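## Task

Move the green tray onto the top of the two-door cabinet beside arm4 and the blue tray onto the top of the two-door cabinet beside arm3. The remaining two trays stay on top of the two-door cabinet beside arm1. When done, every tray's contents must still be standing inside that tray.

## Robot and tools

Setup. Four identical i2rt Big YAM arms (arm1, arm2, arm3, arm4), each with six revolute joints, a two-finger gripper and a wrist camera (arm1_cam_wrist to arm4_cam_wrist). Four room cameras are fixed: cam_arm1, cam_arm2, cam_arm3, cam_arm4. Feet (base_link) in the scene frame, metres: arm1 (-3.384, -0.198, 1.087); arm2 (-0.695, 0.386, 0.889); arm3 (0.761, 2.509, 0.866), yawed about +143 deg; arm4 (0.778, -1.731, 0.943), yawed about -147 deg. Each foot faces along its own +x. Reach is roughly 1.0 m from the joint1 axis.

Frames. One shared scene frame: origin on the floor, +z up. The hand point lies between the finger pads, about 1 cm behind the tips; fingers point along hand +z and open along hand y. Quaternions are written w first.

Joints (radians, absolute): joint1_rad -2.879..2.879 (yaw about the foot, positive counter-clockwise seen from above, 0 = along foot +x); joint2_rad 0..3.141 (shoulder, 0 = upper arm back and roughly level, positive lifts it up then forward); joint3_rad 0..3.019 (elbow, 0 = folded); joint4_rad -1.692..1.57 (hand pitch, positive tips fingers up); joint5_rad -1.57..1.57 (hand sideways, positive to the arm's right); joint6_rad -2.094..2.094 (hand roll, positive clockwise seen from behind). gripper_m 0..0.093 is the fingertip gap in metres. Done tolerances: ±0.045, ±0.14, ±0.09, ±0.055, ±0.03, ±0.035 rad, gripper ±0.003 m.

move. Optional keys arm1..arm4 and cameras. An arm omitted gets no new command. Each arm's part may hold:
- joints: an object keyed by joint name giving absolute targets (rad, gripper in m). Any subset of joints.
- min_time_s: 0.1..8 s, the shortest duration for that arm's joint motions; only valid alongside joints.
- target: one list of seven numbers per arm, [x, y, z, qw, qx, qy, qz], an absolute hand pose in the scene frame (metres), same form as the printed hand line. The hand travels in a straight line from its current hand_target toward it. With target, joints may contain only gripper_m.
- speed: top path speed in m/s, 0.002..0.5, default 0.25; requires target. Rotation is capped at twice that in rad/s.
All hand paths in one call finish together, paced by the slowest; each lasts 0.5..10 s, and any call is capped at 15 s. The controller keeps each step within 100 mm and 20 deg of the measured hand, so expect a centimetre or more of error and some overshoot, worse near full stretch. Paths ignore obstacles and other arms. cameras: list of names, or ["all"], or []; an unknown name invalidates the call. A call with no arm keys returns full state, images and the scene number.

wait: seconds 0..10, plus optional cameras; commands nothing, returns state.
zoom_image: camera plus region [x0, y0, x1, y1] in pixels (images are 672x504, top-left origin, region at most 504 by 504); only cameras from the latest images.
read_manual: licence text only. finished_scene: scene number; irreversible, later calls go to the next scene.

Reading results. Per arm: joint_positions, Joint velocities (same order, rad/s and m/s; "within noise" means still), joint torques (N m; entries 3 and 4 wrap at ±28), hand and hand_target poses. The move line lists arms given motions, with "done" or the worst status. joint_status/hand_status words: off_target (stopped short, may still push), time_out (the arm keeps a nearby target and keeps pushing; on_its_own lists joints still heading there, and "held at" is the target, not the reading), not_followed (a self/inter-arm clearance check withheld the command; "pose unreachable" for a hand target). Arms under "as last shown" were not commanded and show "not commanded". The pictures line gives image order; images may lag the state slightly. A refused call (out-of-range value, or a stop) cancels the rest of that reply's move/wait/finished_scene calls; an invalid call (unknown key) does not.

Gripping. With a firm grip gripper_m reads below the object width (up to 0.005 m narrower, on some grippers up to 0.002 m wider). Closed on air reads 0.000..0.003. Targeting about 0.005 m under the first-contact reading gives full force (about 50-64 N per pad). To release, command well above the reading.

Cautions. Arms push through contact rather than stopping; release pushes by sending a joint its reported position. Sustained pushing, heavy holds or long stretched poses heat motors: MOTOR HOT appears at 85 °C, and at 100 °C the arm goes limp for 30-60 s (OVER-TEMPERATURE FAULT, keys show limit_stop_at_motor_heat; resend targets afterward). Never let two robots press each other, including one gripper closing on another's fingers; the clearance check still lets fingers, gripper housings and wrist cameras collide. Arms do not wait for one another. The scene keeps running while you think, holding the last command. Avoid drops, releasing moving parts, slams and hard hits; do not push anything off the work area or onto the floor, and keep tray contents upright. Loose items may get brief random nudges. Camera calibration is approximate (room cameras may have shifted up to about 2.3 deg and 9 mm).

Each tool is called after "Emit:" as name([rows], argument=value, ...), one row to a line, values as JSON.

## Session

Emit:
move(cameras=["arm1_cam_wrist", "cam_arm1"])

Scene clock: 0.00 s.
Joint torques (N m): no reading
Motor temperatures (°C): arm1=[32 40 37 29 29 30 32] | arm2=[31 36 41 29 31 30 30] | arm3=[30 36 46 32 33 32 32] | arm4=[31 41 51 31 31 31 30]
Heat: arm1: hottest joint2_rad 40 °C; arm2: hottest joint3_rad 41 °C; arm3: hottest joint3_rad 46 °C; arm4: hottest joint3_rad 51 °C.
Joint velocities: within noise
arm1.joint_positions: joint1_rad=+0.392 joint2_rad=+0.597 joint3_rad=+1.384 joint4_rad=-1.247 joint5_rad=-0.066 joint6_rad=-0.762 gripper_m=+0.09396
arm1.joint_status: not commanded
arm1.hand: x=-3.5991 y=-0.2836 z=+1.6503 quat_wxyz=(-0.082, +0.712, +0.457, -0.527) (m; scene frame)
arm1.hand_target: x=-3.5957 y=-0.2824 z=+1.6624 quat_wxyz=(-0.085, +0.705, +0.453, -0.539) (m; scene frame)
arm1.hand_status: not commanded
arm2.joint_positions: joint1_rad=+0.355 joint2_rad=+0.590 joint3_rad=+1.333 joint4_rad=-1.187 joint5_rad=+0.276 joint6_rad=+0.246 gripper_m=+0.09396
arm2.joint_status: not commanded
arm2.hand: x=-0.9468 y=+0.3714 z=+1.4402 quat_wxyz=(+0.004, +0.838, -0.080, -0.540) (m; scene frame)
arm2.hand_target: x=-0.9435 y=+0.3719 z=+1.4548 quat_wxyz=(+0.008, +0.829, -0.081, -0.553) (m; scene frame)
arm2.hand_status: not commanded
arm3.joint_positions: joint1_rad=+0.345 joint2_rad=+0.637 joint3_rad=+1.459 joint4_rad=-1.626 joint5_rad=-0.127 joint6_rad=-0.671 gripper_m=+0.09396
arm3.joint_status: not commanded
arm3.hand: x=+0.8471 y=+2.6743 z=+1.3796 quat_wxyz=(-0.361, +0.699, -0.605, -0.122) (m; scene frame)
arm3.hand_target: x=+0.8464 y=+2.6731 z=+1.3883 quat_wxyz=(-0.372, +0.696, -0.602, -0.124) (m; scene frame)
arm3.hand_status: not commanded
arm4.joint_positions: joint1_rad=-0.788 joint2_rad=+0.648 joint3_rad=+1.428 joint4_rad=-1.491 joint5_rad=+0.037 joint6_rad=+0.387 gripper_m=+0.09396
arm4.joint_status: not commanded
arm4.hand: x=+0.8097 y=-1.9545 z=+1.4605 quat_wxyz=(-0.358, -0.708, -0.573, +0.204) (m; scene frame)
arm4.hand_target: x=+0.8092 y=-1.9524 z=+1.4697 quat_wxyz=(-0.367, -0.705, -0.570, +0.209) (m; scene frame)
arm4.hand_status: not commanded
pictures: arm1_cam_wrist, cam_arm1
camera_calibration:
arm1_cam_wrist: T_world_to_cam=[[-0.567598, 0.554916, 0.608195, -2.8902], [0.48909, 0.821512, -0.293103, 2.48189], [-0.662287, 0.131098, -0.737692, -1.00619], [0, 0, 0, 1]] pos_world=[-3.52072, -0.303175, 1.74299]

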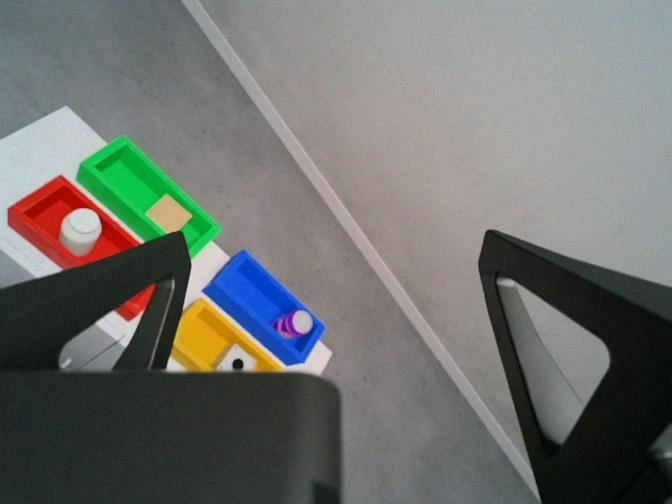

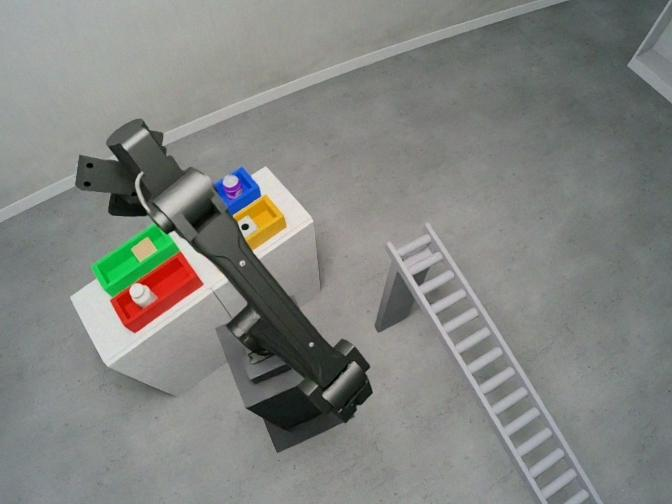

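Emit:
move(arm1={"joints": {"joint1_rad": 0.552, "joint2_rad": 2.295, "joint3_rad": 1.553, "joint4_rad": -0.829, "joint5_rad": 0, "joint6_rad": -1.346, "gripper_m": 0.034}, "min_time_s": 3}, cameras=["arm1_cam_wrist", "cam_arm1"])

Scene clock: 69.10 s.
Joint torques (N m): arm1=[0.97 -20.31 9.55 0.57 -0.06 -0.01] | arm2=[1.96 0.32 11.19 2.51 0.08 0.02] | arm3=[-0.67 3.9 7.12 2.3 -0.02 -0.03] | arm4=[0.09 2.9 11.56 1.32 -0.01 0]
Motor temperatures (°C): arm1=[32 40 46 30 29 30 32] | arm2=[31 36 48 29 31 30 30] | arm3=[30 35 53 32 33 32 31] | arm4=[31 40 63 31 31 31 29]
Heat: arm1: hottest joint3_rad 46 °C; arm2: hottest joint3_rad 48 °C; arm3: hottest joint3_rad 53 °C; arm4: hottest joint3_rad 63 °C.
move: arm1 done
Joint velocities: within noise
arm1.joint_positions: joint1_rad=+0.546 joint2_rad=+2.298 joint3_rad=+1.514 joint4_rad=-0.838 joint5_rad=-0.002 joint6_rad=-1.332 gripper_m=+0.03408
arm1.joint_status: all done
arm1.hand: x=-3.8986 y=-0.4759 z=+0.9460 quat_wxyz=(+0.009, +0.611, +0.791, +0.016) (m; scene frame)
arm1.hand_target: x=-3.9168 y=-0.4897 z=+0.9583 quat_wxyz=(-0.002, +0.603, +0.798, -0.007) (m; scene frame)
arm1.hand_status: not commanded
arm2, arm3, arm4: as last shown
pictures: arm1_cam_wrist, cam_arm1
camera_calibration:
arm1_cam_wrist: T_world_to_cam=[[-0.962233, -0.269119, -0.0410264, -3.84158], [-0.242227, 0.777634, 0.580182, -1.11827], [-0.124235, 0.568208, -0.813453, 0.678416], [0, 0, 0, 1]] pos_world=[-3.88309, -0.54972, 1.04305]

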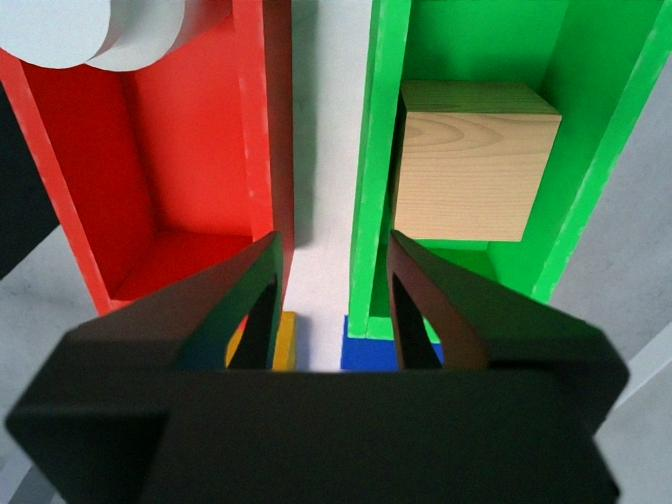

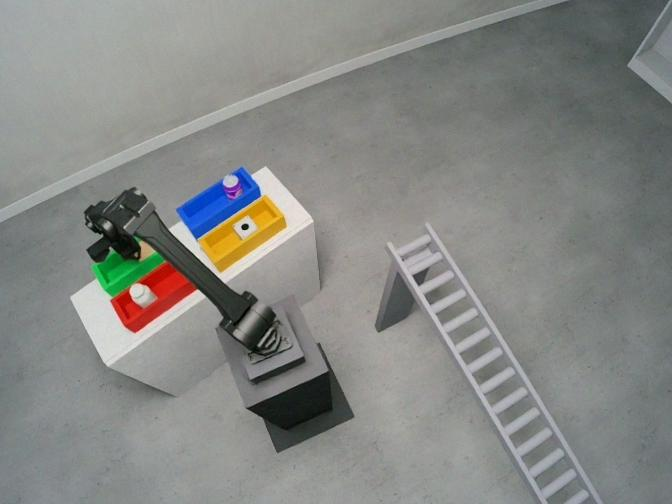

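Emit:
move(arm1={"target": [-3.910, -0.531, 0.862, 0, 0.613, 0.790, 0], "speed": 0.2}, arm4={"joints": {"joint1_rad": 1.485, "joint2_rad": 2.299, "joint3_rad": 1.339, "joint4_rad": -0.611, "joint5_rad": 0, "joint6_rad": -1.66, "gripper_m": 0.04}, "min_time_s": 3}, cameras=["arm1_cam_wrist"])

Scene clock: 132.37 s.
Joint torques (N m): arm1=[0.26 -19.84 8.9 0.49 -0.13 0.21] | arm2=[1.96 0.32 11.19 2.51 0.09 0.02] | arm3=[-0.67 3.96 7.1 2.32 -0.03 -0.04] | arm4=[-0.56 -18.32 7.09 0.24 -0.12 -0.13]
Motor temperatures (°C): arm1=[32 47 49 29 29 30 32] | arm2=[31 35 50 29 31 30 30] | arm3=[30 35 54 32 33 32 31] | arm4=[31 40 66 31 31 31 29]
Heat: arm1: hottest joint3_rad 49 °C; arm2: hottest joint3_rad 50 °C; arm3: hottest joint3_rad 54 °C; arm4: hottest joint3_rad 66 °C.
move: arm1 off_target; arm4 done
Joint velocities: within noise
arm1.joint_positions: joint1_rad=+0.616 joint2_rad=+2.489 joint3_rad=+1.631 joint4_rad=-0.747 joint5_rad=+0.001 joint6_rad=-1.271 gripper_m=+0.03406
arm1.joint_status: not commanded
arm1.hand: x=-3.8984 y=-0.5237 z=+0.8649 quat_wxyz=(+0.004, +0.607, +0.794, +0.009) (m; scene frame)
arm1.hand_target: x=-3.9096 y=-0.5308 z=+0.8623 quat_wxyz=(+0.000, +0.613, +0.790, +0.000) (m; scene frame)
arm1.hand_status: off_target (0.014 m and 1.4 deg from the pose sent, 0.101 m and 2.1 deg at the start)
arm2, arm3: as last shown
arm4.joint_positions: joint1_rad=+1.486 joint2_rad=+2.282 joint3_rad=+1.333 joint4_rad=-0.620 joint5_rad=+0.000 joint6_rad=-1.644 gripper_m=+0.04009
arm4.joint_status: all done
arm4.hand: x=+1.1165 y=-1.3015 z=+0.7662 quat_wxyz=(-0.009, +0.956, -0.292, +0.004) (m; scene frame)
arm4.hand_target: x=+1.1169 y=-1.3019 z=+0.7587 quat_wxyz=(-0.007, +0.958, -0.285, +0.003) (m; scene frame)
arm4.hand_status: not commanded
pictures: arm1_cam_wrist
camera_calibration:
arm1_cam_wrist: T_world_to_cam=[[-0.960243, -0.278121, -0.0241326, -3.86918], [-0.239726, 0.777197, 0.581804, -1.02589], [-0.143056, 0.564458, -0.812971, 0.563806], [0, 0, 0, 1]] pos_world=[-3.88063, -0.597027, 0.961853]

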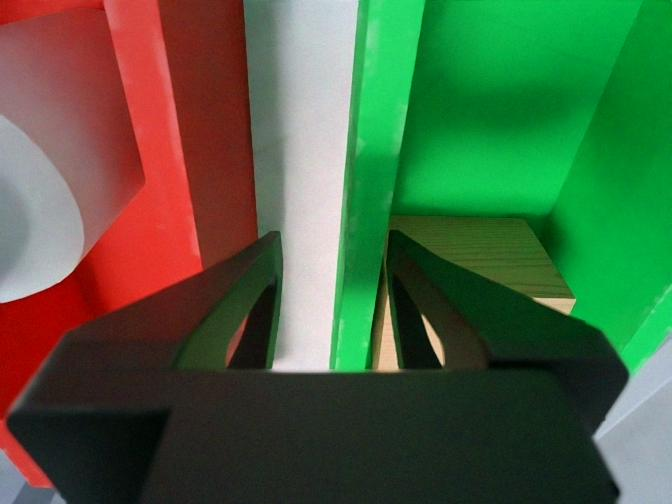

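Emit:
move(arm1={"target": [-3.921, -0.535, 0.803, 0, 0.613, 0.790, 0], "speed": 0.12}, arm3={"joints": {"joint1_rad": -1.632, "joint2_rad": 2.265, "joint3_rad": 1.377, "joint4_rad": -0.683, "joint5_rad": 0, "joint6_rad": 1.621, "gripper_m": 0.04}, "min_time_s": 3}, cameras=["arm1_cam_wrist"])

Scene clock: 153.10 s.
Joint torques (N m): arm1=[0.03 -20.95 8.51 0.42 -0.12 0.18] | arm2=[1.96 0.32 11.19 2.52 0.09 0.02] | arm3=[0.32 -20.6 4.81 0.98 0.23 0.04] | arm4=[-0.32 -18.55 7.1 0.17 -0.11 -0.16]
Motor temperatures (°C): arm1=[32 48 47 29 29 30 32] | arm2=[31 35 50 29 31 30 30] | arm3=[30 35 55 32 33 32 31] | arm4=[31 43 64 31 31 31 29]
Heat: arm1: hottest joint2_rad 48 °C; arm2: hottest joint3_rad 50 °C; arm3: hottest joint3_rad 55 °C; arm4: hottest joint3_rad 64 °C.
move: arm1 off_target; arm3 done
Joint velocities: within noise
arm1.joint_positions: joint1_rad=+0.616 joint2_rad=+2.637 joint3_rad=+1.739 joint4_rad=-0.715 joint5_rad=+0.001 joint6_rad=-1.271 gripper_m=+0.03406
arm1.joint_status: not commanded
arm1.hand: x=-3.9065 y=-0.5289 z=+0.8033 quat_wxyz=(+0.005, +0.607, +0.794, +0.013) (m; scene frame)
arm1.hand_target: x=-3.9206 y=-0.5347 z=+0.8034 quat_wxyz=(+0.000, +0.613, +0.790, +0.000) (m; scene frame)
arm1.hand_status: off_target (0.016 m and 1.8 deg from the pose sent, 0.067 m and 1.4 deg at the start)
arm2, arm4: as last shown
arm3.joint_positions: joint1_rad=-1.643 joint2_rad=+2.269 joint3_rad=+1.371 joint4_rad=-0.696 joint5_rad=-0.002 joint6_rad=+1.612 gripper_m=+0.04011
arm3.joint_status: all done
arm3.hand: x=+1.0604 y=+2.0509 z=+0.6904 quat_wxyz=(+0.017, -0.964, -0.265, +0.003) (m; scene frame)
arm3.hand_target: x=+1.0695 y=+2.0475 z=+0.6939 quat_wxyz=(+0.005, -0.964, -0.266, +0.000) (m; scene frame)
arm3.hand_status: not commanded
pictures: arm1_cam_wrist
camera_calibration:
arm1_cam_wrist: T_world_to_cam=[[-0.960078, -0.278006, -0.0310449, -3.87364], [-0.243262, 0.774951, 0.583331, -1.00415], [-0.138111, 0.567595, -0.811641, 0.535409], [0, 0, 0, 1]] pos_world=[-3.88932, -0.602621, 0.900057]

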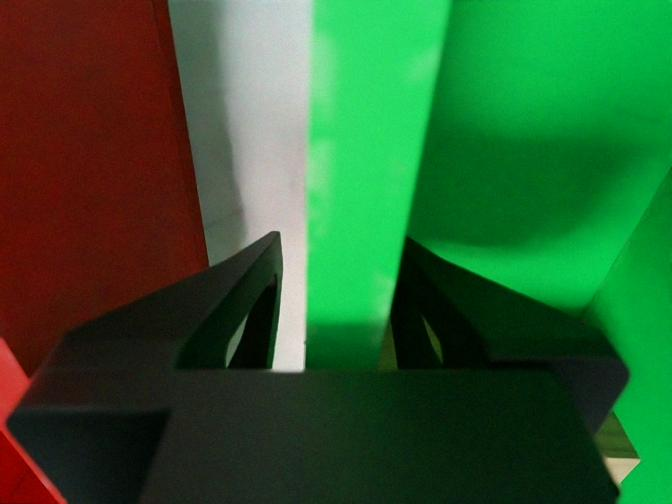

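Emit:
move(arm1={"joints": {"gripper_m": 0.010}})

Emit:
move(arm1={"joints": {"gripper_m": 0.002}})

Emit:
move(arm1={"target": [-3.925, -0.537, 0.84, 0, 0.613, 0.790, 0], "speed": 0.05}, cameras=["arm1_cam_wrist", "cam_arm1"])

Scene clock: 156.50 s.
Joint torques (N m): arm1=[-0.15 -21.19 8.43 0.4 -0.14 0.11] | arm2=[1.96 0.32 11.19 2.51 0.09 0.02] | arm3=[0.56 -20.72 4.81 0.99 0.23 0.02] | arm4=[-0.38 -18.55 7.12 0.24 -0.11 -0.15]
Motor temperatures (°C): arm1=[32 48 48 29 29 30 32] | arm2=[31 35 50 29 31 30 30] | arm3=[30 35 54 32 33 32 31] | arm4=[31 44 64 31 31 31 29]
Heat: arm1: hottest joint2_rad 48 °C; arm2: hottest joint3_rad 50 °C; arm3: hottest joint3_rad 54 °C; arm4: hottest joint3_rad 64 °C.
move: arm1 done
Joint velocities: within noise
arm1.joint_positions: joint1_rad=+0.615 joint2_rad=+2.637 joint3_rad=+1.741 joint4_rad=-0.713 joint5_rad=+0.002 joint6_rad=-1.263 gripper_m=+0.01090
arm1.joint_status: all done
arm1.hand: x=-3.9079 y=-0.5291 z=+0.8036 quat_wxyz=(+0.004, +0.611, +0.792, +0.011) (m; scene frame)
arm1.hand_target: x=-3.9205 y=-0.5347 z=+0.8034 quat_wxyz=(+0.000, +0.613, +0.790, +0.000) (m; scene frame)
arm1.hand_status: not commanded
arm2, arm3, arm4: as last shown
arm3.joint_positions: joint1_rad=-1.643 joint2_rad=+2.269 joint3_rad=+1.371 joint4_rad=-0.696 joint5_rad=-0.002 joint6_rad=+1.613 gripper_m=+0.04011
pictures: none

Scene clock: 156.90 s.
Joint torques (N m): arm1=[-0.03 -20.84 8.43 0.43 -0.15 0.1] | arm2=[1.96 0.32 11.19 2.51 0.09 0.02] | arm3=[0.5 -20.6 4.82 0.99 0.23 0.01] | arm4=[-0.5 -18.37 7.17 0.25 -0.11 -0.16]
Motor temperatures (°C): arm1=[32 48 48 29 29 30 32] | arm2=[31 35 50 29 31 30 30] | arm3=[30 35 54 32 33 32 31] | arm4=[31 44 63 31 31 31 29]
Heat: arm1: hottest joint2_rad 48 °C; arm2: hottest joint3_rad 50 °C; arm3: hottest joint3_rad 54 °C; arm4: hottest joint3_rad 63 °C.
move: arm1 off_target
Joint velocities: within noise
arm1.joint_positions: joint1_rad=+0.615 joint2_rad=+2.637 joint3_rad=+1.741 joint4_rad=-0.713 joint5_rad=+0.002 joint6_rad=-1.263 gripper_m=+0.01087
arm1.joint_status: gripper_m off_target (ended at +0.01087, target +0.00200)
arm1.hand: x=-3.9079 y=-0.5291 z=+0.8036 quat_wxyz=(+0.004, +0.611, +0.792, +0.011) (m; scene frame)
arm1.hand_target: x=-3.9205 y=-0.5347 z=+0.8034 quat_wxyz=(+0.000, +0.613, +0.790, +0.000) (m; scene frame)
arm1.hand_status: not commanded
arm2, arm3, arm4: as last shown
pictures: none

Scene clock: 158.17 s.
Joint torques (N m): arm1=[-0.15 -25.41 7.04 -0.21 -0.03 0.1] | arm2=[1.96 0.32 11.19 2.52 0.08 0.02] | arm3=[0.44 -20.66 4.81 0.99 0.22 0.02] | arm4=[-0.32 -18.43 7.12 0.21 -0.12 -0.16]
Motor temperatures (°C): arm1=[32 48 48 29 29 30 32] | arm2=[31 35 50 29 31 30 30] | arm3=[30 35 54 32 33 32 31] | arm4=[31 44 63 31 31 31 29]
Heat: arm1: hottest joint2_rad 48 °C; arm2: hottest joint3_rad 50 °C; arm3: hottest joint3_rad 54 °C; arm4: hottest joint3_rad 63 °C.
move: arm1 off_target
Joint velocities: within noise
arm1.joint_positions: joint1_rad=+0.615 joint2_rad=+2.628 joint3_rad=+1.741 joint4_rad=-0.746 joint5_rad=+0.000 joint6_rad=-1.263 gripper_m=+0.01078
arm1.joint_status: not commanded
arm1.hand: x=-3.9039 y=-0.5270 z=+0.8094 quat_wxyz=(+0.009, +0.611, +0.792, +0.022) (m; scene frame)
arm1.hand_target: x=-3.9245 y=-0.5367 z=+0.8398 quat_wxyz=(+0.000, +0.613, +0.790, +0.000) (m; scene frame)
arm1.hand_status: off_target (0.038 m and 2.8 deg from the pose sent, 0.041 m and 1.4 deg at the start)
arm2, arm3, arm4: as last shown
pictures: arm1_cam_wrist, cam_arm1
camera_calibration:
arm1_cam_wrist: T_world_to_cam=[[-0.961632, -0.26953, -0.0511564, -3.85585], [-0.247353, 0.771171, 0.586611, -1.02916], [-0.118659, 0.576758, -0.808252, 0.617757], [0, 0, 0, 1]] pos_world=[-3.88918, -0.601902, 0.90577]

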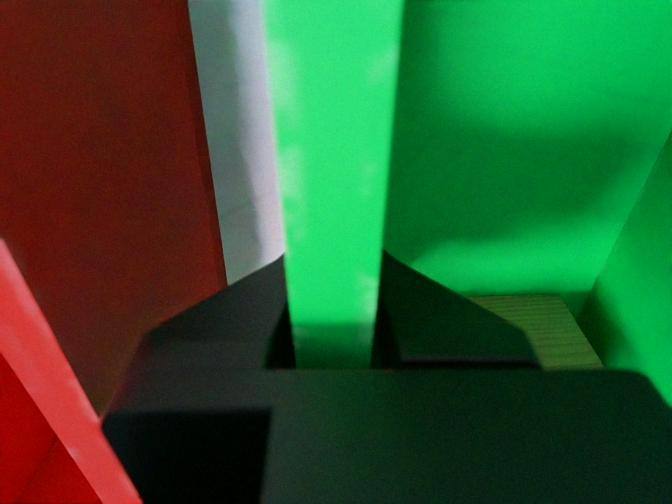

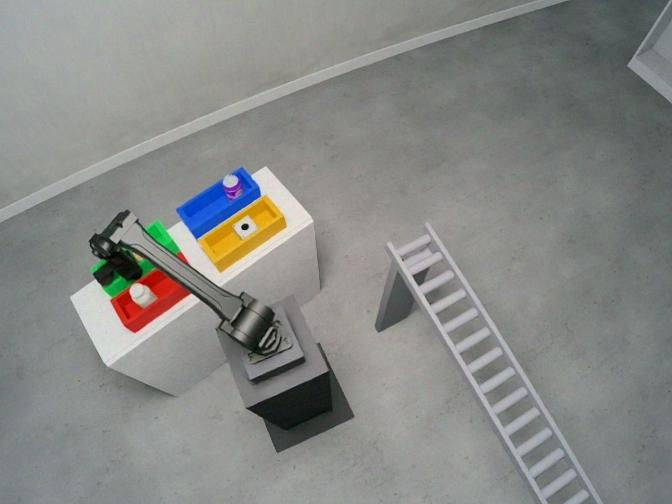

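Emit:
move(arm1={"target": [-3.928, -0.540, 0.90, -0.010, 0.613, 0.790, -0.023], "speed": 0.06}, cameras=["arm1_cam_wrist"])

Scene clock: 163.93 s.
Joint torques (N m): arm1=[0.15 -25.7 7.15 0.06 0.24 0.13] | arm2=[1.96 0.32 11.19 2.52 0.08 0.02] | arm3=[0.44 -20.6 4.81 0.96 0.23 0.02] | arm4=[-0.62 -18.37 7.17 0.24 -0.14 -0.14]
Motor temperatures (°C): arm1=[32 50 47 29 29 30 33] | arm2=[31 35 50 29 31 30 30] | arm3=[30 36 53 32 33 32 31] | arm4=[31 45 63 31 31 31 29]
Heat: arm1: hottest joint2_rad 50 °C; arm2: hottest joint3_rad 50 °C; arm3: hottest joint3_rad 53 °C; arm4: hottest joint3_rad 63 °C.
move: arm1 off_target
Joint velocities: within noise
arm1.joint_positions: joint1_rad=+0.615 joint2_rad=+2.506 joint3_rad=+1.664 joint4_rad=-0.753 joint5_rad=-0.004 joint6_rad=-1.263 gripper_m=+0.01078
arm1.joint_status: not commanded
arm1.hand: x=-3.9065 y=-0.5293 z=+0.8634 quat_wxyz=(+0.004, +0.611, +0.792, +0.004) (m; scene frame)
arm1.hand_target: x=-3.9272 y=-0.5396 z=+0.8994 quat_wxyz=(-0.010, +0.613, +0.790, -0.023) (m; scene frame)
arm1.hand_status: off_target (0.044 m and 3.5 deg from the pose sent, 0.095 m and 5.6 deg at the start)
arm2, arm3, arm4: as last shown
pictures: arm1_cam_wrist
camera_calibration:
arm1_cam_wrist: T_world_to_cam=[[-0.962679, -0.270172, -0.0160219, -3.8909], [-0.229786, 0.784631, 0.575806, -0.97469], [-0.142995, 0.557998, -0.817429, 0.565243], [0, 0, 0, 1]] pos_world=[-3.88883, -0.601842, 0.960939]

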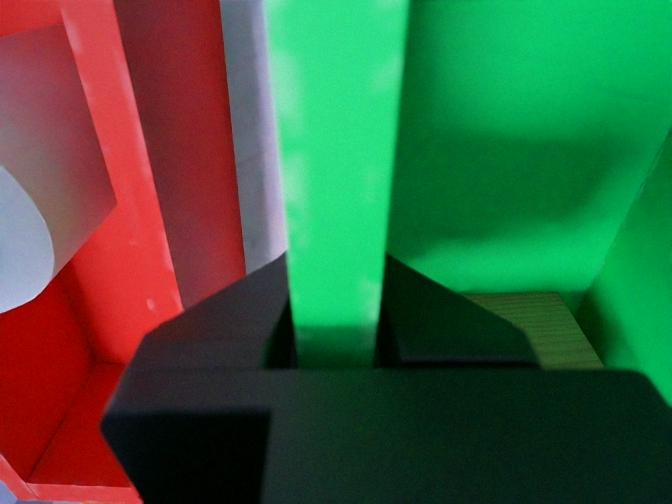

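Emit:
move(arm1={"target": [-3.920, -0.537, 1.09, -0.010, 0.613, 0.790, -0.023], "speed": 0.15}, arm2={"joints": {"joint1_rad": 0.033, "joint2_rad": 1.852, "joint3_rad": 1.249, "joint4_rad": -0.968, "joint5_rad": 0, "joint6_rad": -0.1, "gripper_m": 0.035}, "min_time_s": 3})

Emit:
move(arm1={"joints": {"joint1_rad": -1.451, "joint2_rad": 1.965, "joint3_rad": 1.31, "joint4_rad": -0.88, "joint5_rad": 0, "joint6_rad": -1.497}, "min_time_s": 5}, cameras=["arm1_cam_wrist", "cam_arm1"])

Scene clock: 175.17 s.
Joint torques (N m): arm1=[0.56 -23.88 11.11 0.01 0.24 0.14] | arm2=[1.38 -13.16 8.13 0.84 -0.06 -0.07] | arm3=[0.5 -20.66 4.79 0.98 0.22 0.02] | arm4=[-0.26 -18.2 7.12 0.21 -0.11 -0.17]
Motor temperatures (°C): arm1=[32 51 46 29 29 30 34] | arm2=[31 35 50 29 31 30 30] | arm3=[30 37 52 32 33 32 31] | arm4=[31 46 62 31 31 31 29]
Heat: arm1: hottest joint2_rad 51 °C; arm2: hottest joint3_rad 50 °C; arm3: hottest joint3_rad 52 °C; arm4: hottest joint3_rad 62 °C.
move: arm1 off_target; arm2 done
Joint velocities: within noise
arm1.joint_positions: joint1_rad=+0.615 joint2_rad=+2.180 joint3_rad=+1.625 joint4_rad=-1.062 joint5_rad=-0.004 joint6_rad=-1.263 gripper_m=+0.01078
arm1.joint_status: not commanded
arm1.hand: x=-3.8981 y=-0.5237 z=+1.0488 quat_wxyz=(+0.008, +0.611, +0.792, +0.014) (m; scene frame)
arm1.hand_target: x=-3.9184 y=-0.5361 z=+1.0903 quat_wxyz=(-0.010, +0.613, +0.790, -0.023) (m; scene frame)
arm1.hand_status: off_target (0.049 m and 4.7 deg from the pose sent, 0.227 m and 3.5 deg at the start)
arm2.joint_positions: joint1_rad=+0.039 joint2_rad=+1.849 joint3_rad=+1.244 joint4_rad=-0.980 joint5_rad=+0.002 joint6_rad=-0.090 gripper_m=+0.03511
arm2.joint_status: all done
arm2.hand: x=-1.1943 y=+0.4340 z=+0.8979 quat_wxyz=(-0.007, +1.000, -0.002, +0.010) (m; scene frame)
arm2.hand_target: x=-1.1989 y=+0.4371 z=+0.8979 quat_wxyz=(-0.007, +1.000, +0.000, +0.003) (m; scene frame)
arm2.hand_status: not commanded
arm3, arm4: as last shown
pictures: none

Scene clock: 180.87 s.
Joint torques (N m): arm1=[1.03 -21.66 7.87 0.75 0.1 -0.03] | arm2=[1.38 -13.39 8.1 0.85 -0.07 -0.08] | arm3=[0.5 -20.66 4.81 0.98 0.22 0.02] | arm4=[-0.44 -18.43 7.24 0.29 -0.11 -0.17]
Motor temperatures (°C): arm1=[32 51 46 29 29 30 34] | arm2=[31 35 50 29 31 30 30] | arm3=[30 37 51 32 33 32 31] | arm4=[31 46 61 31 31 31 29]
Heat: arm1: hottest joint2_rad 51 °C; arm2: hottest joint3_rad 50 °C; arm3: hottest joint3_rad 51 °C; arm4: hottest joint3_rad 61 °C.
move: arm1 done
Joint velocities: within noise
arm1.joint_positions: joint1_rad=-1.457 joint2_rad=+2.017 joint3_rad=+1.296 joint4_rad=-0.894 joint5_rad=-0.005 joint6_rad=-1.485 gripper_m=+0.01078
arm1.joint_status: all done
arm1.hand: x=-3.4178 y=+0.3226 z=+1.0257 quat_wxyz=(+0.026, +1.000, -0.012, -0.006) (m; scene frame)
arm1.hand_target: x=-3.4213 y=+0.3419 z=+1.0562 quat_wxyz=(-0.014, +1.000, -0.003, -0.007) (m; scene frame)
arm1.hand_status: not commanded
arm2, arm3, arm4: as last shown
arm2.joint_positions: joint1_rad=+0.039 joint2_rad=+1.849 joint3_rad=+1.244 joint4_rad=-0.980 joint5_rad=+0.002 joint6_rad=-0.091 gripper_m=+0.03511
pictures: arm1_cam_wrist, cam_arm1
camera_calibration:
arm1_cam_wrist: T_world_to_cam=[[0.00637833, 0.998337, -0.0572901, -0.242507], [0.824004, 0.0272117, 0.56593, 2.23186], [0.566548, -0.050817, -0.822461, 2.91917], [0, 0, 0, 1]] pos_world=[-3.49136, 0.329715, 1.12393]

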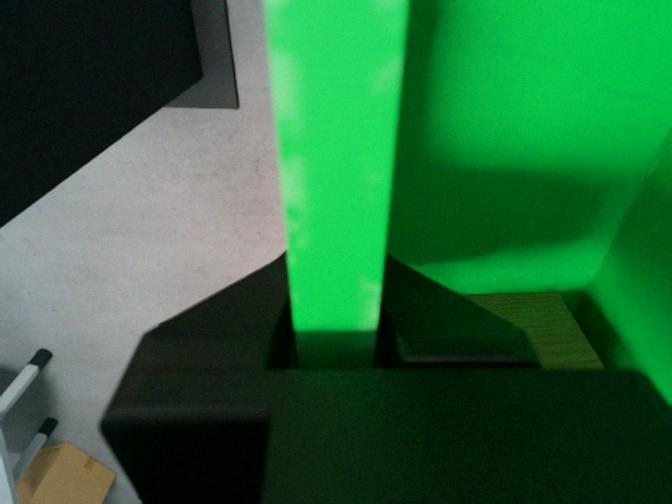

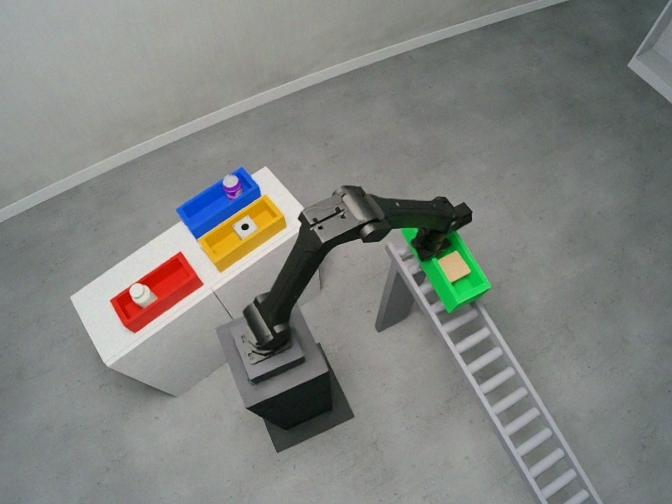

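Emit:
move(arm1={"target": [-3.425, 0.345, 0.959, -0.025, 0.999, 0.032, 0.004], "speed": 0.12})

Emit:
move(arm1={"target": [-3.425, 0.350, 0.905, -0.025, 0.999, 0.032, 0.004], "speed": 0.08}, cameras=["arm1_cam_wrist", "cam_arm1"])

Scene clock: 190.93 s.
Joint torques (N m): arm1=[1.08 -19.55 6.89 0.9 0.24 -0.04] | arm2=[1.32 -13.39 8.1 0.84 -0.07 -0.08] | arm3=[0.5 -20.66 4.81 0.96 0.22 0.02] | arm4=[-0.38 -18.49 7.16 0.32 -0.11 -0.15]
Motor temperatures (°C): arm1=[32 51 47 29 29 30 35] | arm2=[31 36 49 29 31 30 30] | arm3=[30 38 51 32 33 32 31] | arm4=[31 47 61 31 31 31 29]
Heat: arm1: hottest joint2_rad 51 °C; arm2: hottest joint3_rad 49 °C; arm3: hottest joint3_rad 51 °C; arm4: hottest joint3_rad 61 °C.
move: arm1 off_target
Joint velocities: within noise
arm1.joint_positions: joint1_rad=-1.447 joint2_rad=+2.159 joint3_rad=+1.260 joint4_rad=-0.670 joint5_rad=+0.014 joint6_rad=-1.542 gripper_m=+0.01078
arm1.joint_status: not commanded
arm1.hand: x=-3.4208 y=+0.3254 z=+0.9434 quat_wxyz=(+0.003, +1.000, +0.022, +0.002) (m; scene frame)
arm1.hand_target: x=-3.4250 y=+0.3445 z=+0.9594 quat_wxyz=(-0.025, +0.999, +0.032, +0.004) (m; scene frame)
arm1.hand_status: off_target (0.025 m and 3.5 deg from the pose sent, 0.071 m and 7.9 deg at the start)
arm2, arm3: as last shown
arm4.joint_positions: joint1_rad=+1.486 joint2_rad=+2.282 joint3_rad=+1.333 joint4_rad=-0.620 joint5_rad=+0.000 joint6_rad=-1.644 gripper_m=+0.04009
arm4.joint_status: not commanded
arm4.hand: x=+1.1165 y=-1.3015 z=+0.7662 quat_wxyz=(-0.009, +0.956, -0.292, +0.004) (m; scene frame)
arm4.hand_target: x=+1.1169 y=-1.3019 z=+0.7587 quat_wxyz=(-0.007, +0.958, -0.285, +0.003) (m; scene frame)
arm4.hand_status: not commanded
pictures: none

Scene clock: 192.27 s.
Joint torques (N m): arm1=[0.91 -18.49 8.23 0.59 0.03 -0.03] | arm2=[1.32 -13.39 8.1 0.84 -0.07 -0.08] | arm3=[0.44 -20.66 4.79 0.99 0.22 0.02] | arm4=[-0.26 -18.2 7.1 0.24 -0.13 -0.15]
Motor temperatures (°C): arm1=[32 51 46 29 29 30 35] | arm2=[31 36 49 29 31 30 30] | arm3=[30 38 51 32 33 32 31] | arm4=[31 47 61 31 31 31 29]
Heat: arm1: hottest joint2_rad 51 °C; arm2: hottest joint3_rad 49 °C; arm3: hottest joint3_rad 51 °C; arm4: hottest joint3_rad 61 °C.
move: arm1 off_target
Joint velocities: within noise
arm1.joint_positions: joint1_rad=-1.447 joint2_rad=+2.258 joint3_rad=+1.264 joint4_rad=-0.573 joint5_rad=+0.019 joint6_rad=-1.544 gripper_m=+0.01078
arm1.joint_status: not commanded
arm1.hand: x=-3.4204 y=+0.3226 z=+0.8948 quat_wxyz=(+0.002, +1.000, +0.023, +0.004) (m; scene frame)
arm1.hand_target: x=-3.4249 y=+0.3491 z=+0.9059 quat_wxyz=(-0.025, +0.999, +0.032, +0.004) (m; scene frame)
arm1.hand_status: off_target (0.030 m and 3.3 deg from the pose sent, 0.046 m and 3.5 deg at the start)
arm2, arm4: as last shown
arm3.joint_positions: joint1_rad=-1.643 joint2_rad=+2.269 joint3_rad=+1.371 joint4_rad=-0.696 joint5_rad=-0.002 joint6_rad=+1.613 gripper_m=+0.04011
arm3.joint_status: not commanded
arm3.hand: x=+1.0604 y=+2.0509 z=+0.6904 quat_wxyz=(+0.017, -0.964, -0.265, +0.003) (m; scene frame)
arm3.hand_target: x=+1.0695 y=+2.0475 z=+0.6939 quat_wxyz=(+0.005, -0.964, -0.266, +0.000) (m; scene frame)
arm3.hand_status: not commanded
pictures: arm1_cam_wrist, cam_arm1
camera_calibration:
arm1_cam_wrist: T_world_to_cam=[[-0.0624173, 0.998014, -0.00851072, -0.52884], [0.810212, 0.0556477, 0.583489, 2.23596], [0.582804, 0.0295243, -0.812077, 2.83337], [0, 0, 0, 1]] pos_world=[-3.49591, 0.31971, 0.991752]

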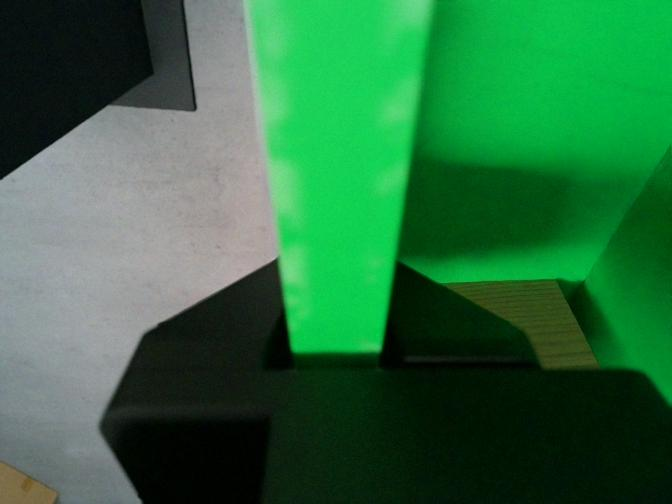

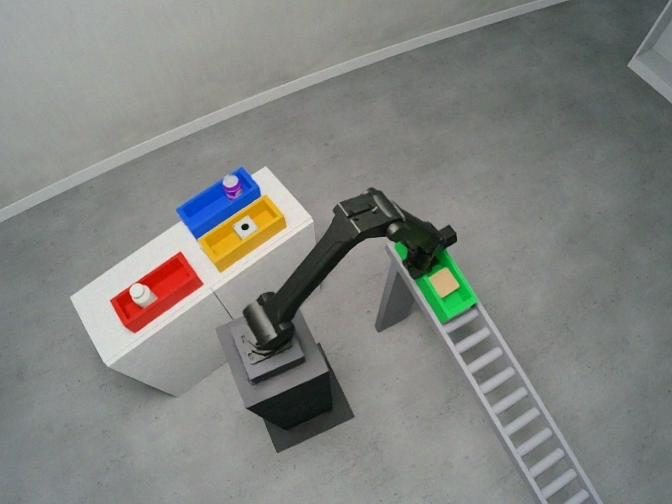

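Emit:
move(arm1={"target": [-3.425, 0.357, 0.887, -0.022, 0.999, 0.032, 0.004], "speed": 0.06}, cameras=["arm1_cam_wrist", "cam_arm1"])

Scene clock: 197.80 s.
Joint torques (N m): arm1=[0.73 -17.38 8.38 0.77 -0.42 -0.04] | arm2=[1.38 -13.39 8.1 0.85 -0.07 -0.08] | arm3=[0.44 -20.6 4.82 0.98 0.23 0.01] | arm4=[-0.09 -18.43 7.15 0.28 -0.1 -0.13]
Motor temperatures (°C): arm1=[32 50 46 29 29 30 35] | arm2=[31 36 48 29 31 30 30] | arm3=[30 39 50 32 33 32 31] | arm4=[31 48 60 31 31 31 29]
Heat: arm1: hottest joint2_rad 50 °C; arm2: hottest joint3_rad 48 °C; arm3: hottest joint3_rad 50 °C; arm4: hottest joint3_rad 60 °C.
move: arm1 off_target
Joint velocities: within noise
arm1.joint_positions: joint1_rad=-1.447 joint2_rad=+2.289 joint3_rad=+1.300 joint4_rad=-0.571 joint5_rad=+0.029 joint6_rad=-1.544 gripper_m=+0.01078
arm1.joint_status: not commanded
arm1.hand: x=-3.4196 y=+0.3337 z=+0.8866 quat_wxyz=(-0.002, +1.000, +0.023, +0.008) (m; scene frame)
arm1.hand_target: x=-3.4249 y=+0.3563 z=+0.8880 quat_wxyz=(-0.022, +0.999, +0.032, +0.004) (m; scene frame)
arm1.hand_status: off_target (0.024 m and 2.6 deg from the pose sent, 0.036 m and 2.9 deg at the start)
arm2, arm3, arm4: as last shown
pictures: arm1_cam_wrist, cam_arm1
camera_calibration:
arm1_cam_wrist: T_world_to_cam=[[-0.0622719, 0.998058, -0.00152667, -0.545584], [0.804933, 0.0511265, 0.591158, 2.2162], [0.590088, 0.0355837, -0.806554, 2.84386], [0, 0, 0, 1]] pos_world=[-3.496, 0.330023, 0.982766]

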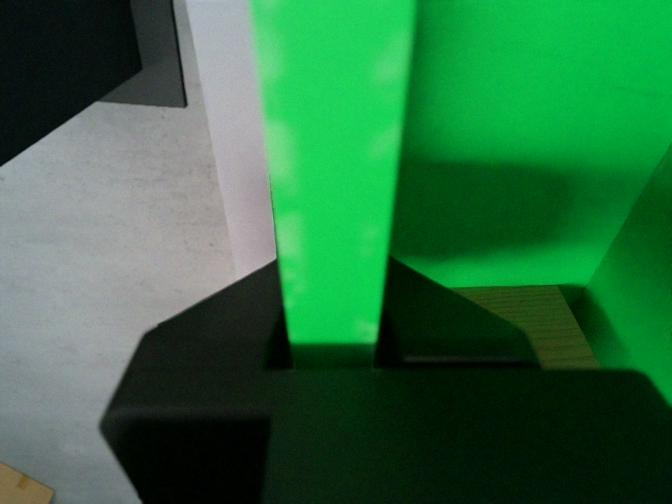

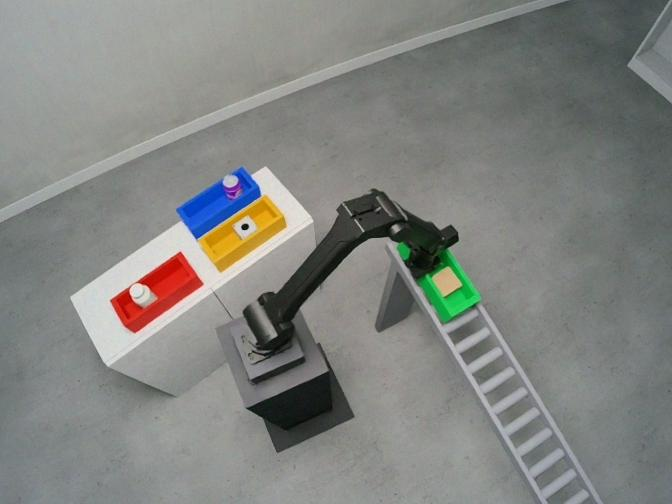

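Emit:
move(arm1={"target": [-3.425, 0.320, 0.886, -0.010, 0.999, 0.032, 0.004], "speed": 0.06}, cameras=["arm1_cam_wrist", "cam_arm1"])

Emit:
zoom_image(camera="cam_arm1", region=[380, 210, 500, 330])

Scene clock: 205.33 s.
Joint torques (N m): arm1=[1.08 -19.08 3.73 0.59 -0.47 0.11] | arm2=[1.32 -13.45 8.09 0.84 -0.07 -0.08] | arm3=[0.32 -20.72 4.82 0.96 0.22 0.02] | arm4=[-0.09 -18.55 7.15 0.21 -0.11 -0.15]
Motor temperatures (°C): arm1=[32 49 46 29 29 30 35] | arm2=[31 36 48 29 31 30 30] | arm3=[30 39 50 32 33 32 31] | arm4=[31 48 60 31 31 31 29]
Heat: arm1: hottest joint2_rad 49 °C; arm2: hottest joint3_rad 48 °C; arm3: hottest joint3_rad 50 °C; arm4: hottest joint3_rad 60 °C.
move: arm1 done
Joint velocities: within noise
arm1.joint_positions: joint1_rad=-1.447 joint2_rad=+2.276 joint3_rad=+1.255 joint4_rad=-0.524 joint5_rad=+0.029 joint6_rad=-1.557 gripper_m=+0.01078
arm1.joint_status: not commanded
arm1.hand: x=-3.4190 y=+0.3233 z=+0.8837 quat_wxyz=(-0.009, +1.000, +0.029, +0.008) (m; scene frame)
arm1.hand_target: x=-3.4250 y=+0.3199 z=+0.8859 quat_wxyz=(-0.010, +0.999, +0.032, +0.004) (m; scene frame)
arm1.hand_status: done (0.007 m and 0.6 deg from the pose sent, 0.015 m and 1.5 deg at the start)
arm2, arm3, arm4: as last shown
pictures: arm1_cam_wrist, cam_arm1
camera_calibration:
arm1_cam_wrist: T_world_to_cam=[[-0.0750601, 0.997107, 0.0120002, -0.590665], [0.804532, 0.0534448, 0.591499, 2.21552], [0.589146, 0.0540525, -0.806216, 2.83207], [0, 0, 0, 1]] pos_world=[-3.4953, 0.317467, 0.979865]

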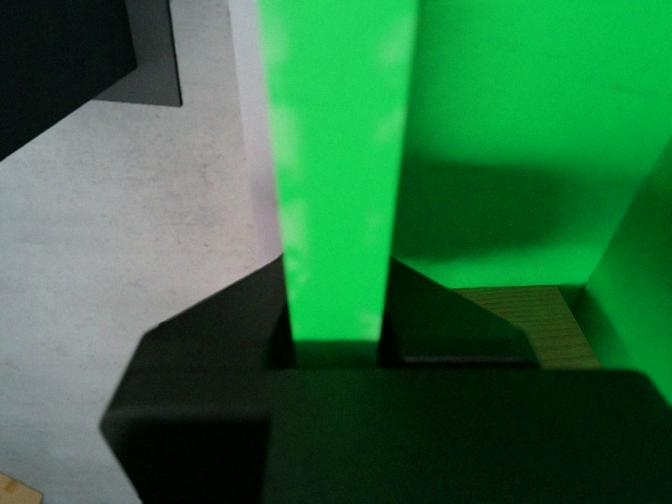

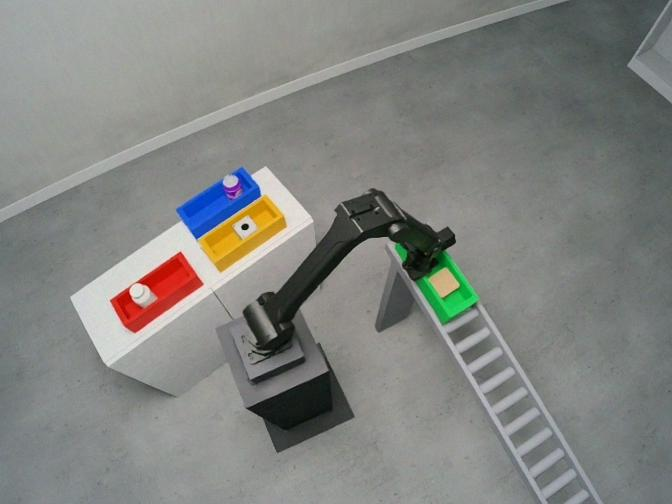

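Scaled by 4.200 from the camera's 672x504 image, which has a finer 960x720 frame.

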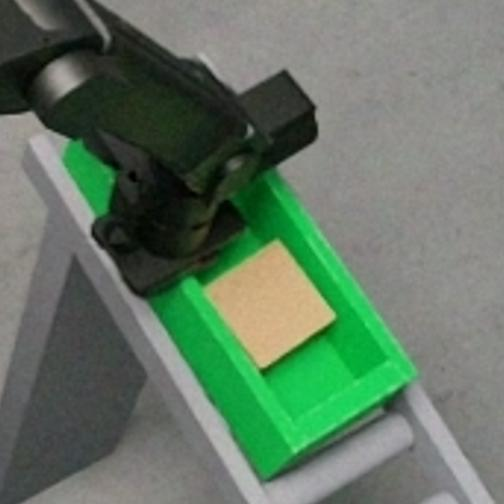

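Emit:
move(arm1={"target": [-3.425, 0.332, 1.02, -0.015, 0.999, 0.032, 0.004], "speed": 0.35, "joints": {"gripper_m": 0.035}}, cameras=["cam_arm1", "cam_arm2"])

Scene clock: 210.43 s.
Joint torques (N m): arm1=[1.26 -15.97 8.7 -0.03 -0.18 0.13] | arm2=[1.38 -13.39 8.1 0.85 -0.06 -0.08] | arm3=[0.44 -20.66 4.79 0.96 0.23 0.01] | arm4=[-0.44 -18.43 7.16 0.28 -0.12 -0.16]
Motor temperatures (°C): arm1=[32 49 45 29 29 30 35] | arm2=[31 36 47 29 31 30 30] | arm3=[30 39 50 32 33 32 31] | arm4=[31 49 60 31 31 31 29]
Heat: arm1: hottest joint2_rad 49 °C; arm2: hottest joint3_rad 47 °C; arm3: hottest joint3_rad 50 °C; arm4: hottest joint3_rad 60 °C.
move: arm1 done
Joint velocities: arm1=[within noise] | arm2=[-0.044 -0.005 -0.012 -0.007 -0.037 0.037 0] | arm3=[within noise] | arm4=[within noise]
arm1.joint_positions: joint1_rad=-1.445 joint2_rad=+1.992 joint3_rad=+1.232 joint4_rad=-0.776 joint5_rad=+0.023 joint6_rad=-1.557 gripper_m=+0.03494
arm1.joint_status: all done
arm1.hand: x=-3.4198 y=+0.3239 z=+1.0201 quat_wxyz=(-0.014, +0.999, +0.030, +0.005) (m; scene frame)
arm1.hand_target: x=-3.4251 y=+0.3318 z=+1.0201 quat_wxyz=(-0.015, +0.999, +0.032, +0.004) (m; scene frame)
arm1.hand_status: done (0.010 m and 0.3 deg from the pose sent, 0.137 m and 0.9 deg at the start)
arm2, arm3, arm4: as last shown
pictures: cam_arm1, cam_arm2

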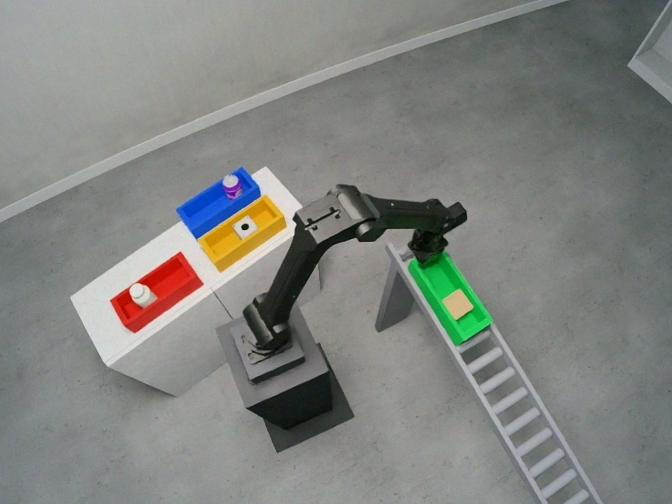

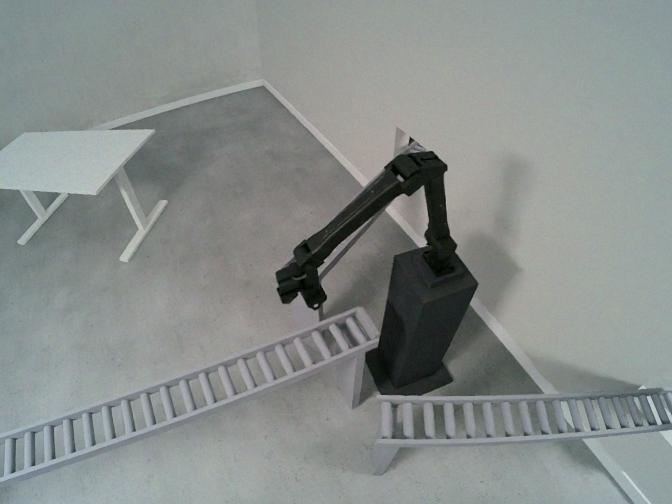

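Emit:
move(arm1={"joints": {"joint1_rad": -0.035, "joint2_rad": 2.263, "joint3_rad": 1.487, "joint4_rad": -0.794, "joint5_rad": 0, "joint6_rad": -1.909, "gripper_m": 0.032}, "min_time_s": 3.5}, cameras=["arm1_cam_wrist", "cam_arm2", "arm2_cam_wrist"])

Scene clock: 225.50 s.
Joint torques (N m): arm1=[0.21 -17.9 9.61 -0.06 -0.16 -0.03] | arm2=[1.38 -13.39 8.1 0.84 -0.07 -0.08] | arm3=[0.44 -20.6 4.78 0.96 0.22 0.02] | arm4=[-0.62 -18.37 7.15 0.25 -0.11 -0.18]
Motor temperatures (°C): arm1=[32 49 45 29 29 30 34] | arm2=[31 37 47 29 31 30 30] | arm3=[30 40 49 32 33 32 31] | arm4=[31 50 59 31 31 31 29]
Heat: arm1: hottest joint2_rad 49 °C; arm2: hottest joint3_rad 47 °C; arm3: hottest joint3_rad 49 °C; arm4: hottest joint3_rad 59 °C.
move: arm1 done
Joint velocities: within noise
arm1.joint_positions: joint1_rad=-0.030 joint2_rad=+2.242 joint3_rad=+1.445 joint4_rad=-0.786 joint5_rad=+0.000 joint6_rad=-1.895 gripper_m=+0.03208
arm1.joint_status: all done
arm1.hand: x=-3.9584 y=-0.1525 z=+0.9565 quat_wxyz=(+0.003, +0.616, +0.788, -0.003) (m; scene frame)
arm1.hand_target: x=-3.9721 y=-0.1483 z=+0.9561 quat_wxyz=(-0.002, +0.613, +0.790, -0.007) (m; scene frame)
arm1.hand_status: not commanded
arm2, arm3, arm4: as last shown
pictures: arm1_cam_wrist, arm2_cam_wrist, cam_arm2
camera_calibration:
arm1_cam_wrist: T_world_to_cam=[[-0.966288, -0.257447, -0.00281591, -3.86255], [-0.213067, 0.793479, 0.570082, -1.2629], [-0.144532, 0.551463, -0.821583, 0.420587], [0, 0, 0, 1]] pos_world=[-3.94063, -0.224257, 1.05463]
arm2_cam_wrist: T_world_to_cam=[[0.0047412, 0.999614, 0.0273889, -0.453195], [0.800362, -0.0202133, 0.599177, 0.43095], [0.599499, 0.0190802, -0.800148, 1.55295], [0, 0, 0, 1]] pos_world=[-1.27376, 0.4321, 0.996787]

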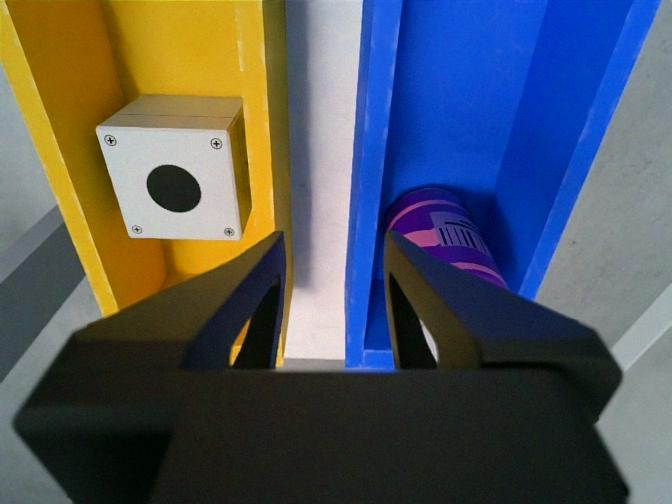

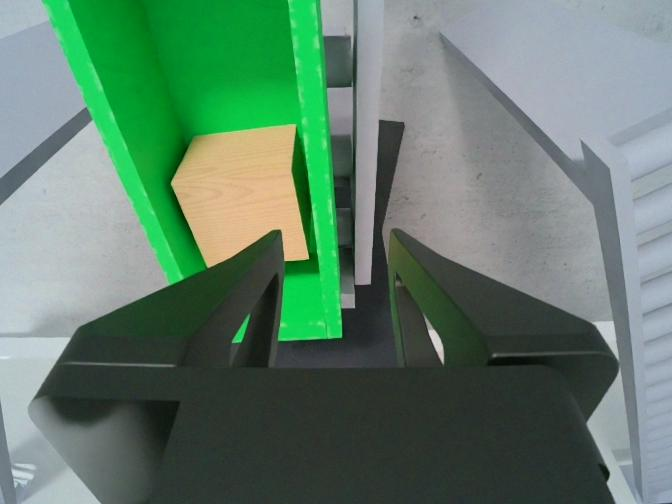

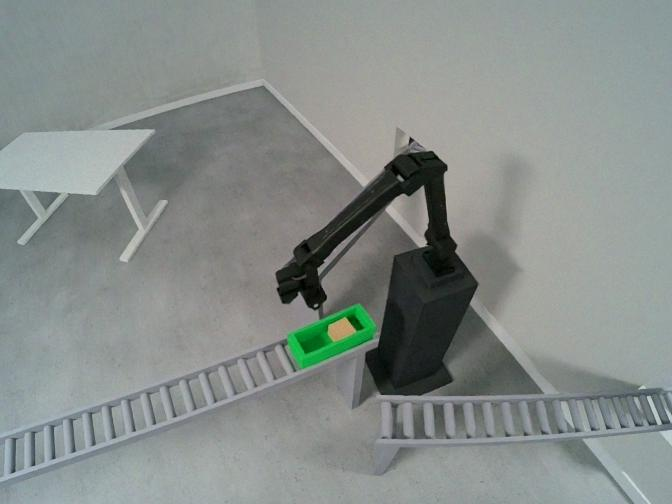

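Emit:
zoom_image(camera="arm2_cam_wrist", region=[150, 80, 360, 350])

Scaled by 1.867 from the camera's 672x504 image, which has a finer 960x720 frame.

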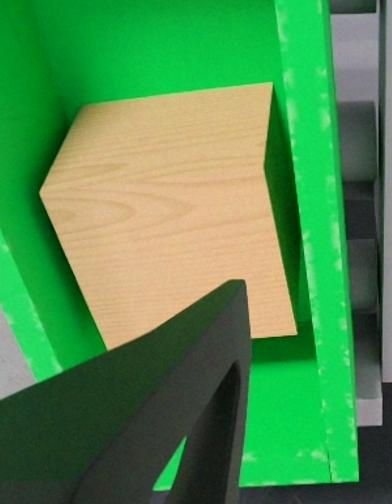

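Emit:
move(arm2={"target": [-1.204, 0.4345, 0.80, 0, 1, 0.025, -0.012], "speed": 0.12}, arm1={"target": [-4.0015, -0.109, 0.90, 0, 0.613, 0.790, 0], "speed": 0.15}, cameras=["arm2_cam_wrist", "arm1_cam_wrist"])

Scene clock: 269.90 s.
Joint torques (N m): arm1=[0.03 -19.49 9.5 -0.09 -0.07 -0.02] | arm2=[1.55 -13.45 6.45 0.99 -0.08 -0.08] | arm3=[0.32 -20.66 4.81 0.99 0.22 0.02] | arm4=[-0.32 -18.14 7.19 0.24 -0.13 -0.15]
Motor temperatures (°C): arm1=[32 47 46 29 29 30 33] | arm2=[31 37 45 29 31 30 30] | arm3=[30 42 48 32 33 32 31] | arm4=[31 51 58 31 31 31 29]
Heat: arm1: hottest joint2_rad 47 °C; arm2: hottest joint3_rad 45 °C; arm3: hottest joint3_rad 48 °C; arm4: hottest joint3_rad 58 °C.
move: arm1 off_target; arm2 done
Joint velocities: within noise
arm1.joint_positions: joint1_rad=-0.087 joint2_rad=+2.411 joint3_rad=+1.607 joint4_rad=-0.786 joint5_rad=+0.009 joint6_rad=-1.951 gripper_m=+0.03208
arm1.joint_status: not commanded
arm1.hand: x=-3.9897 y=-0.1138 z=+0.9023 quat_wxyz=(+0.004, +0.617, +0.787, +0.002) (m; scene frame)
arm1.hand_target: x=-4.0011 y=-0.1090 z=+0.9003 quat_wxyz=(+0.000, +0.613, +0.790, +0.000) (m; scene frame)
arm1.hand_status: off_target (0.013 m and 0.8 deg from the pose sent, 0.083 m and 0.7 deg at the start)
arm2.joint_positions: joint1_rad=+0.039 joint2_rad=+2.006 joint3_rad=+1.188 joint4_rad=-0.727 joint5_rad=-0.016 joint6_rad=-0.137 gripper_m=+0.03511
arm2.joint_status: not commanded
arm2.hand: x=-1.2027 y=+0.4331 z=+0.8055 quat_wxyz=(-0.001, +1.000, +0.022, -0.011) (m; scene frame)
arm2.hand_target: x=-1.2039 y=+0.4344 z=+0.8001 quat_wxyz=(+0.000, +1.000, +0.025, -0.012) (m; scene frame)
arm2.hand_status: done (0.006 m and 0.4 deg from the pose sent, 0.098 m and 4.1 deg at the start)
arm3, arm4: as last shown
pictures: arm1_cam_wrist, arm2_cam_wrist
camera_calibration:
arm1_cam_wrist: T_world_to_cam=[[-0.966598, -0.255971, -0.0128887, -3.87489], [-0.216868, 0.790068, 0.573377, -1.28788], [-0.136585, 0.55702, -0.81919, 0.380416], [0, 0, 0, 1]] pos_world=[-3.97281, -0.186245, 1.00013]
arm2_cam_wrist: T_world_to_cam=[[-0.0408095, 0.999063, 0.0144383, -0.493815], [0.824215, 0.0254919, 0.565703, 0.528932], [0.564805, 0.0349863, -0.824483, 1.45514], [0, 0, 0, 1]] pos_world=[-1.27797, 0.428959, 0.907648]

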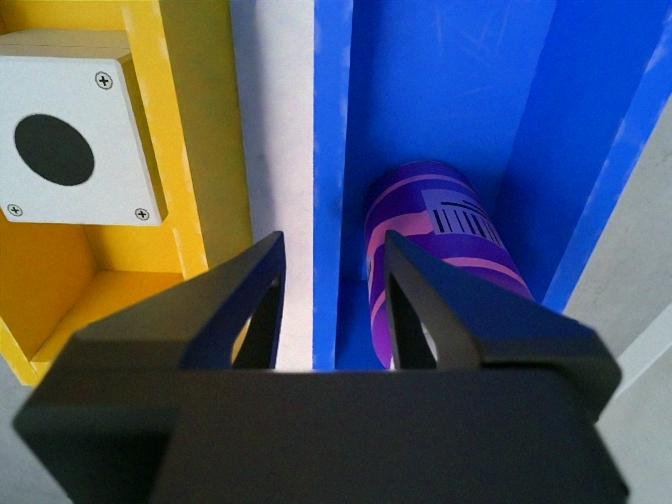

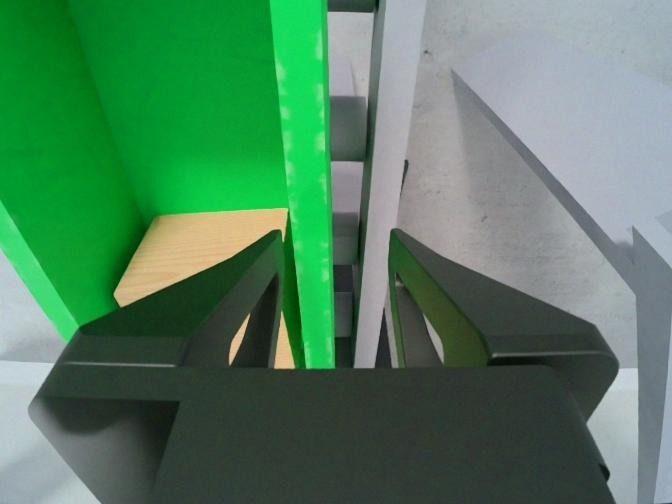

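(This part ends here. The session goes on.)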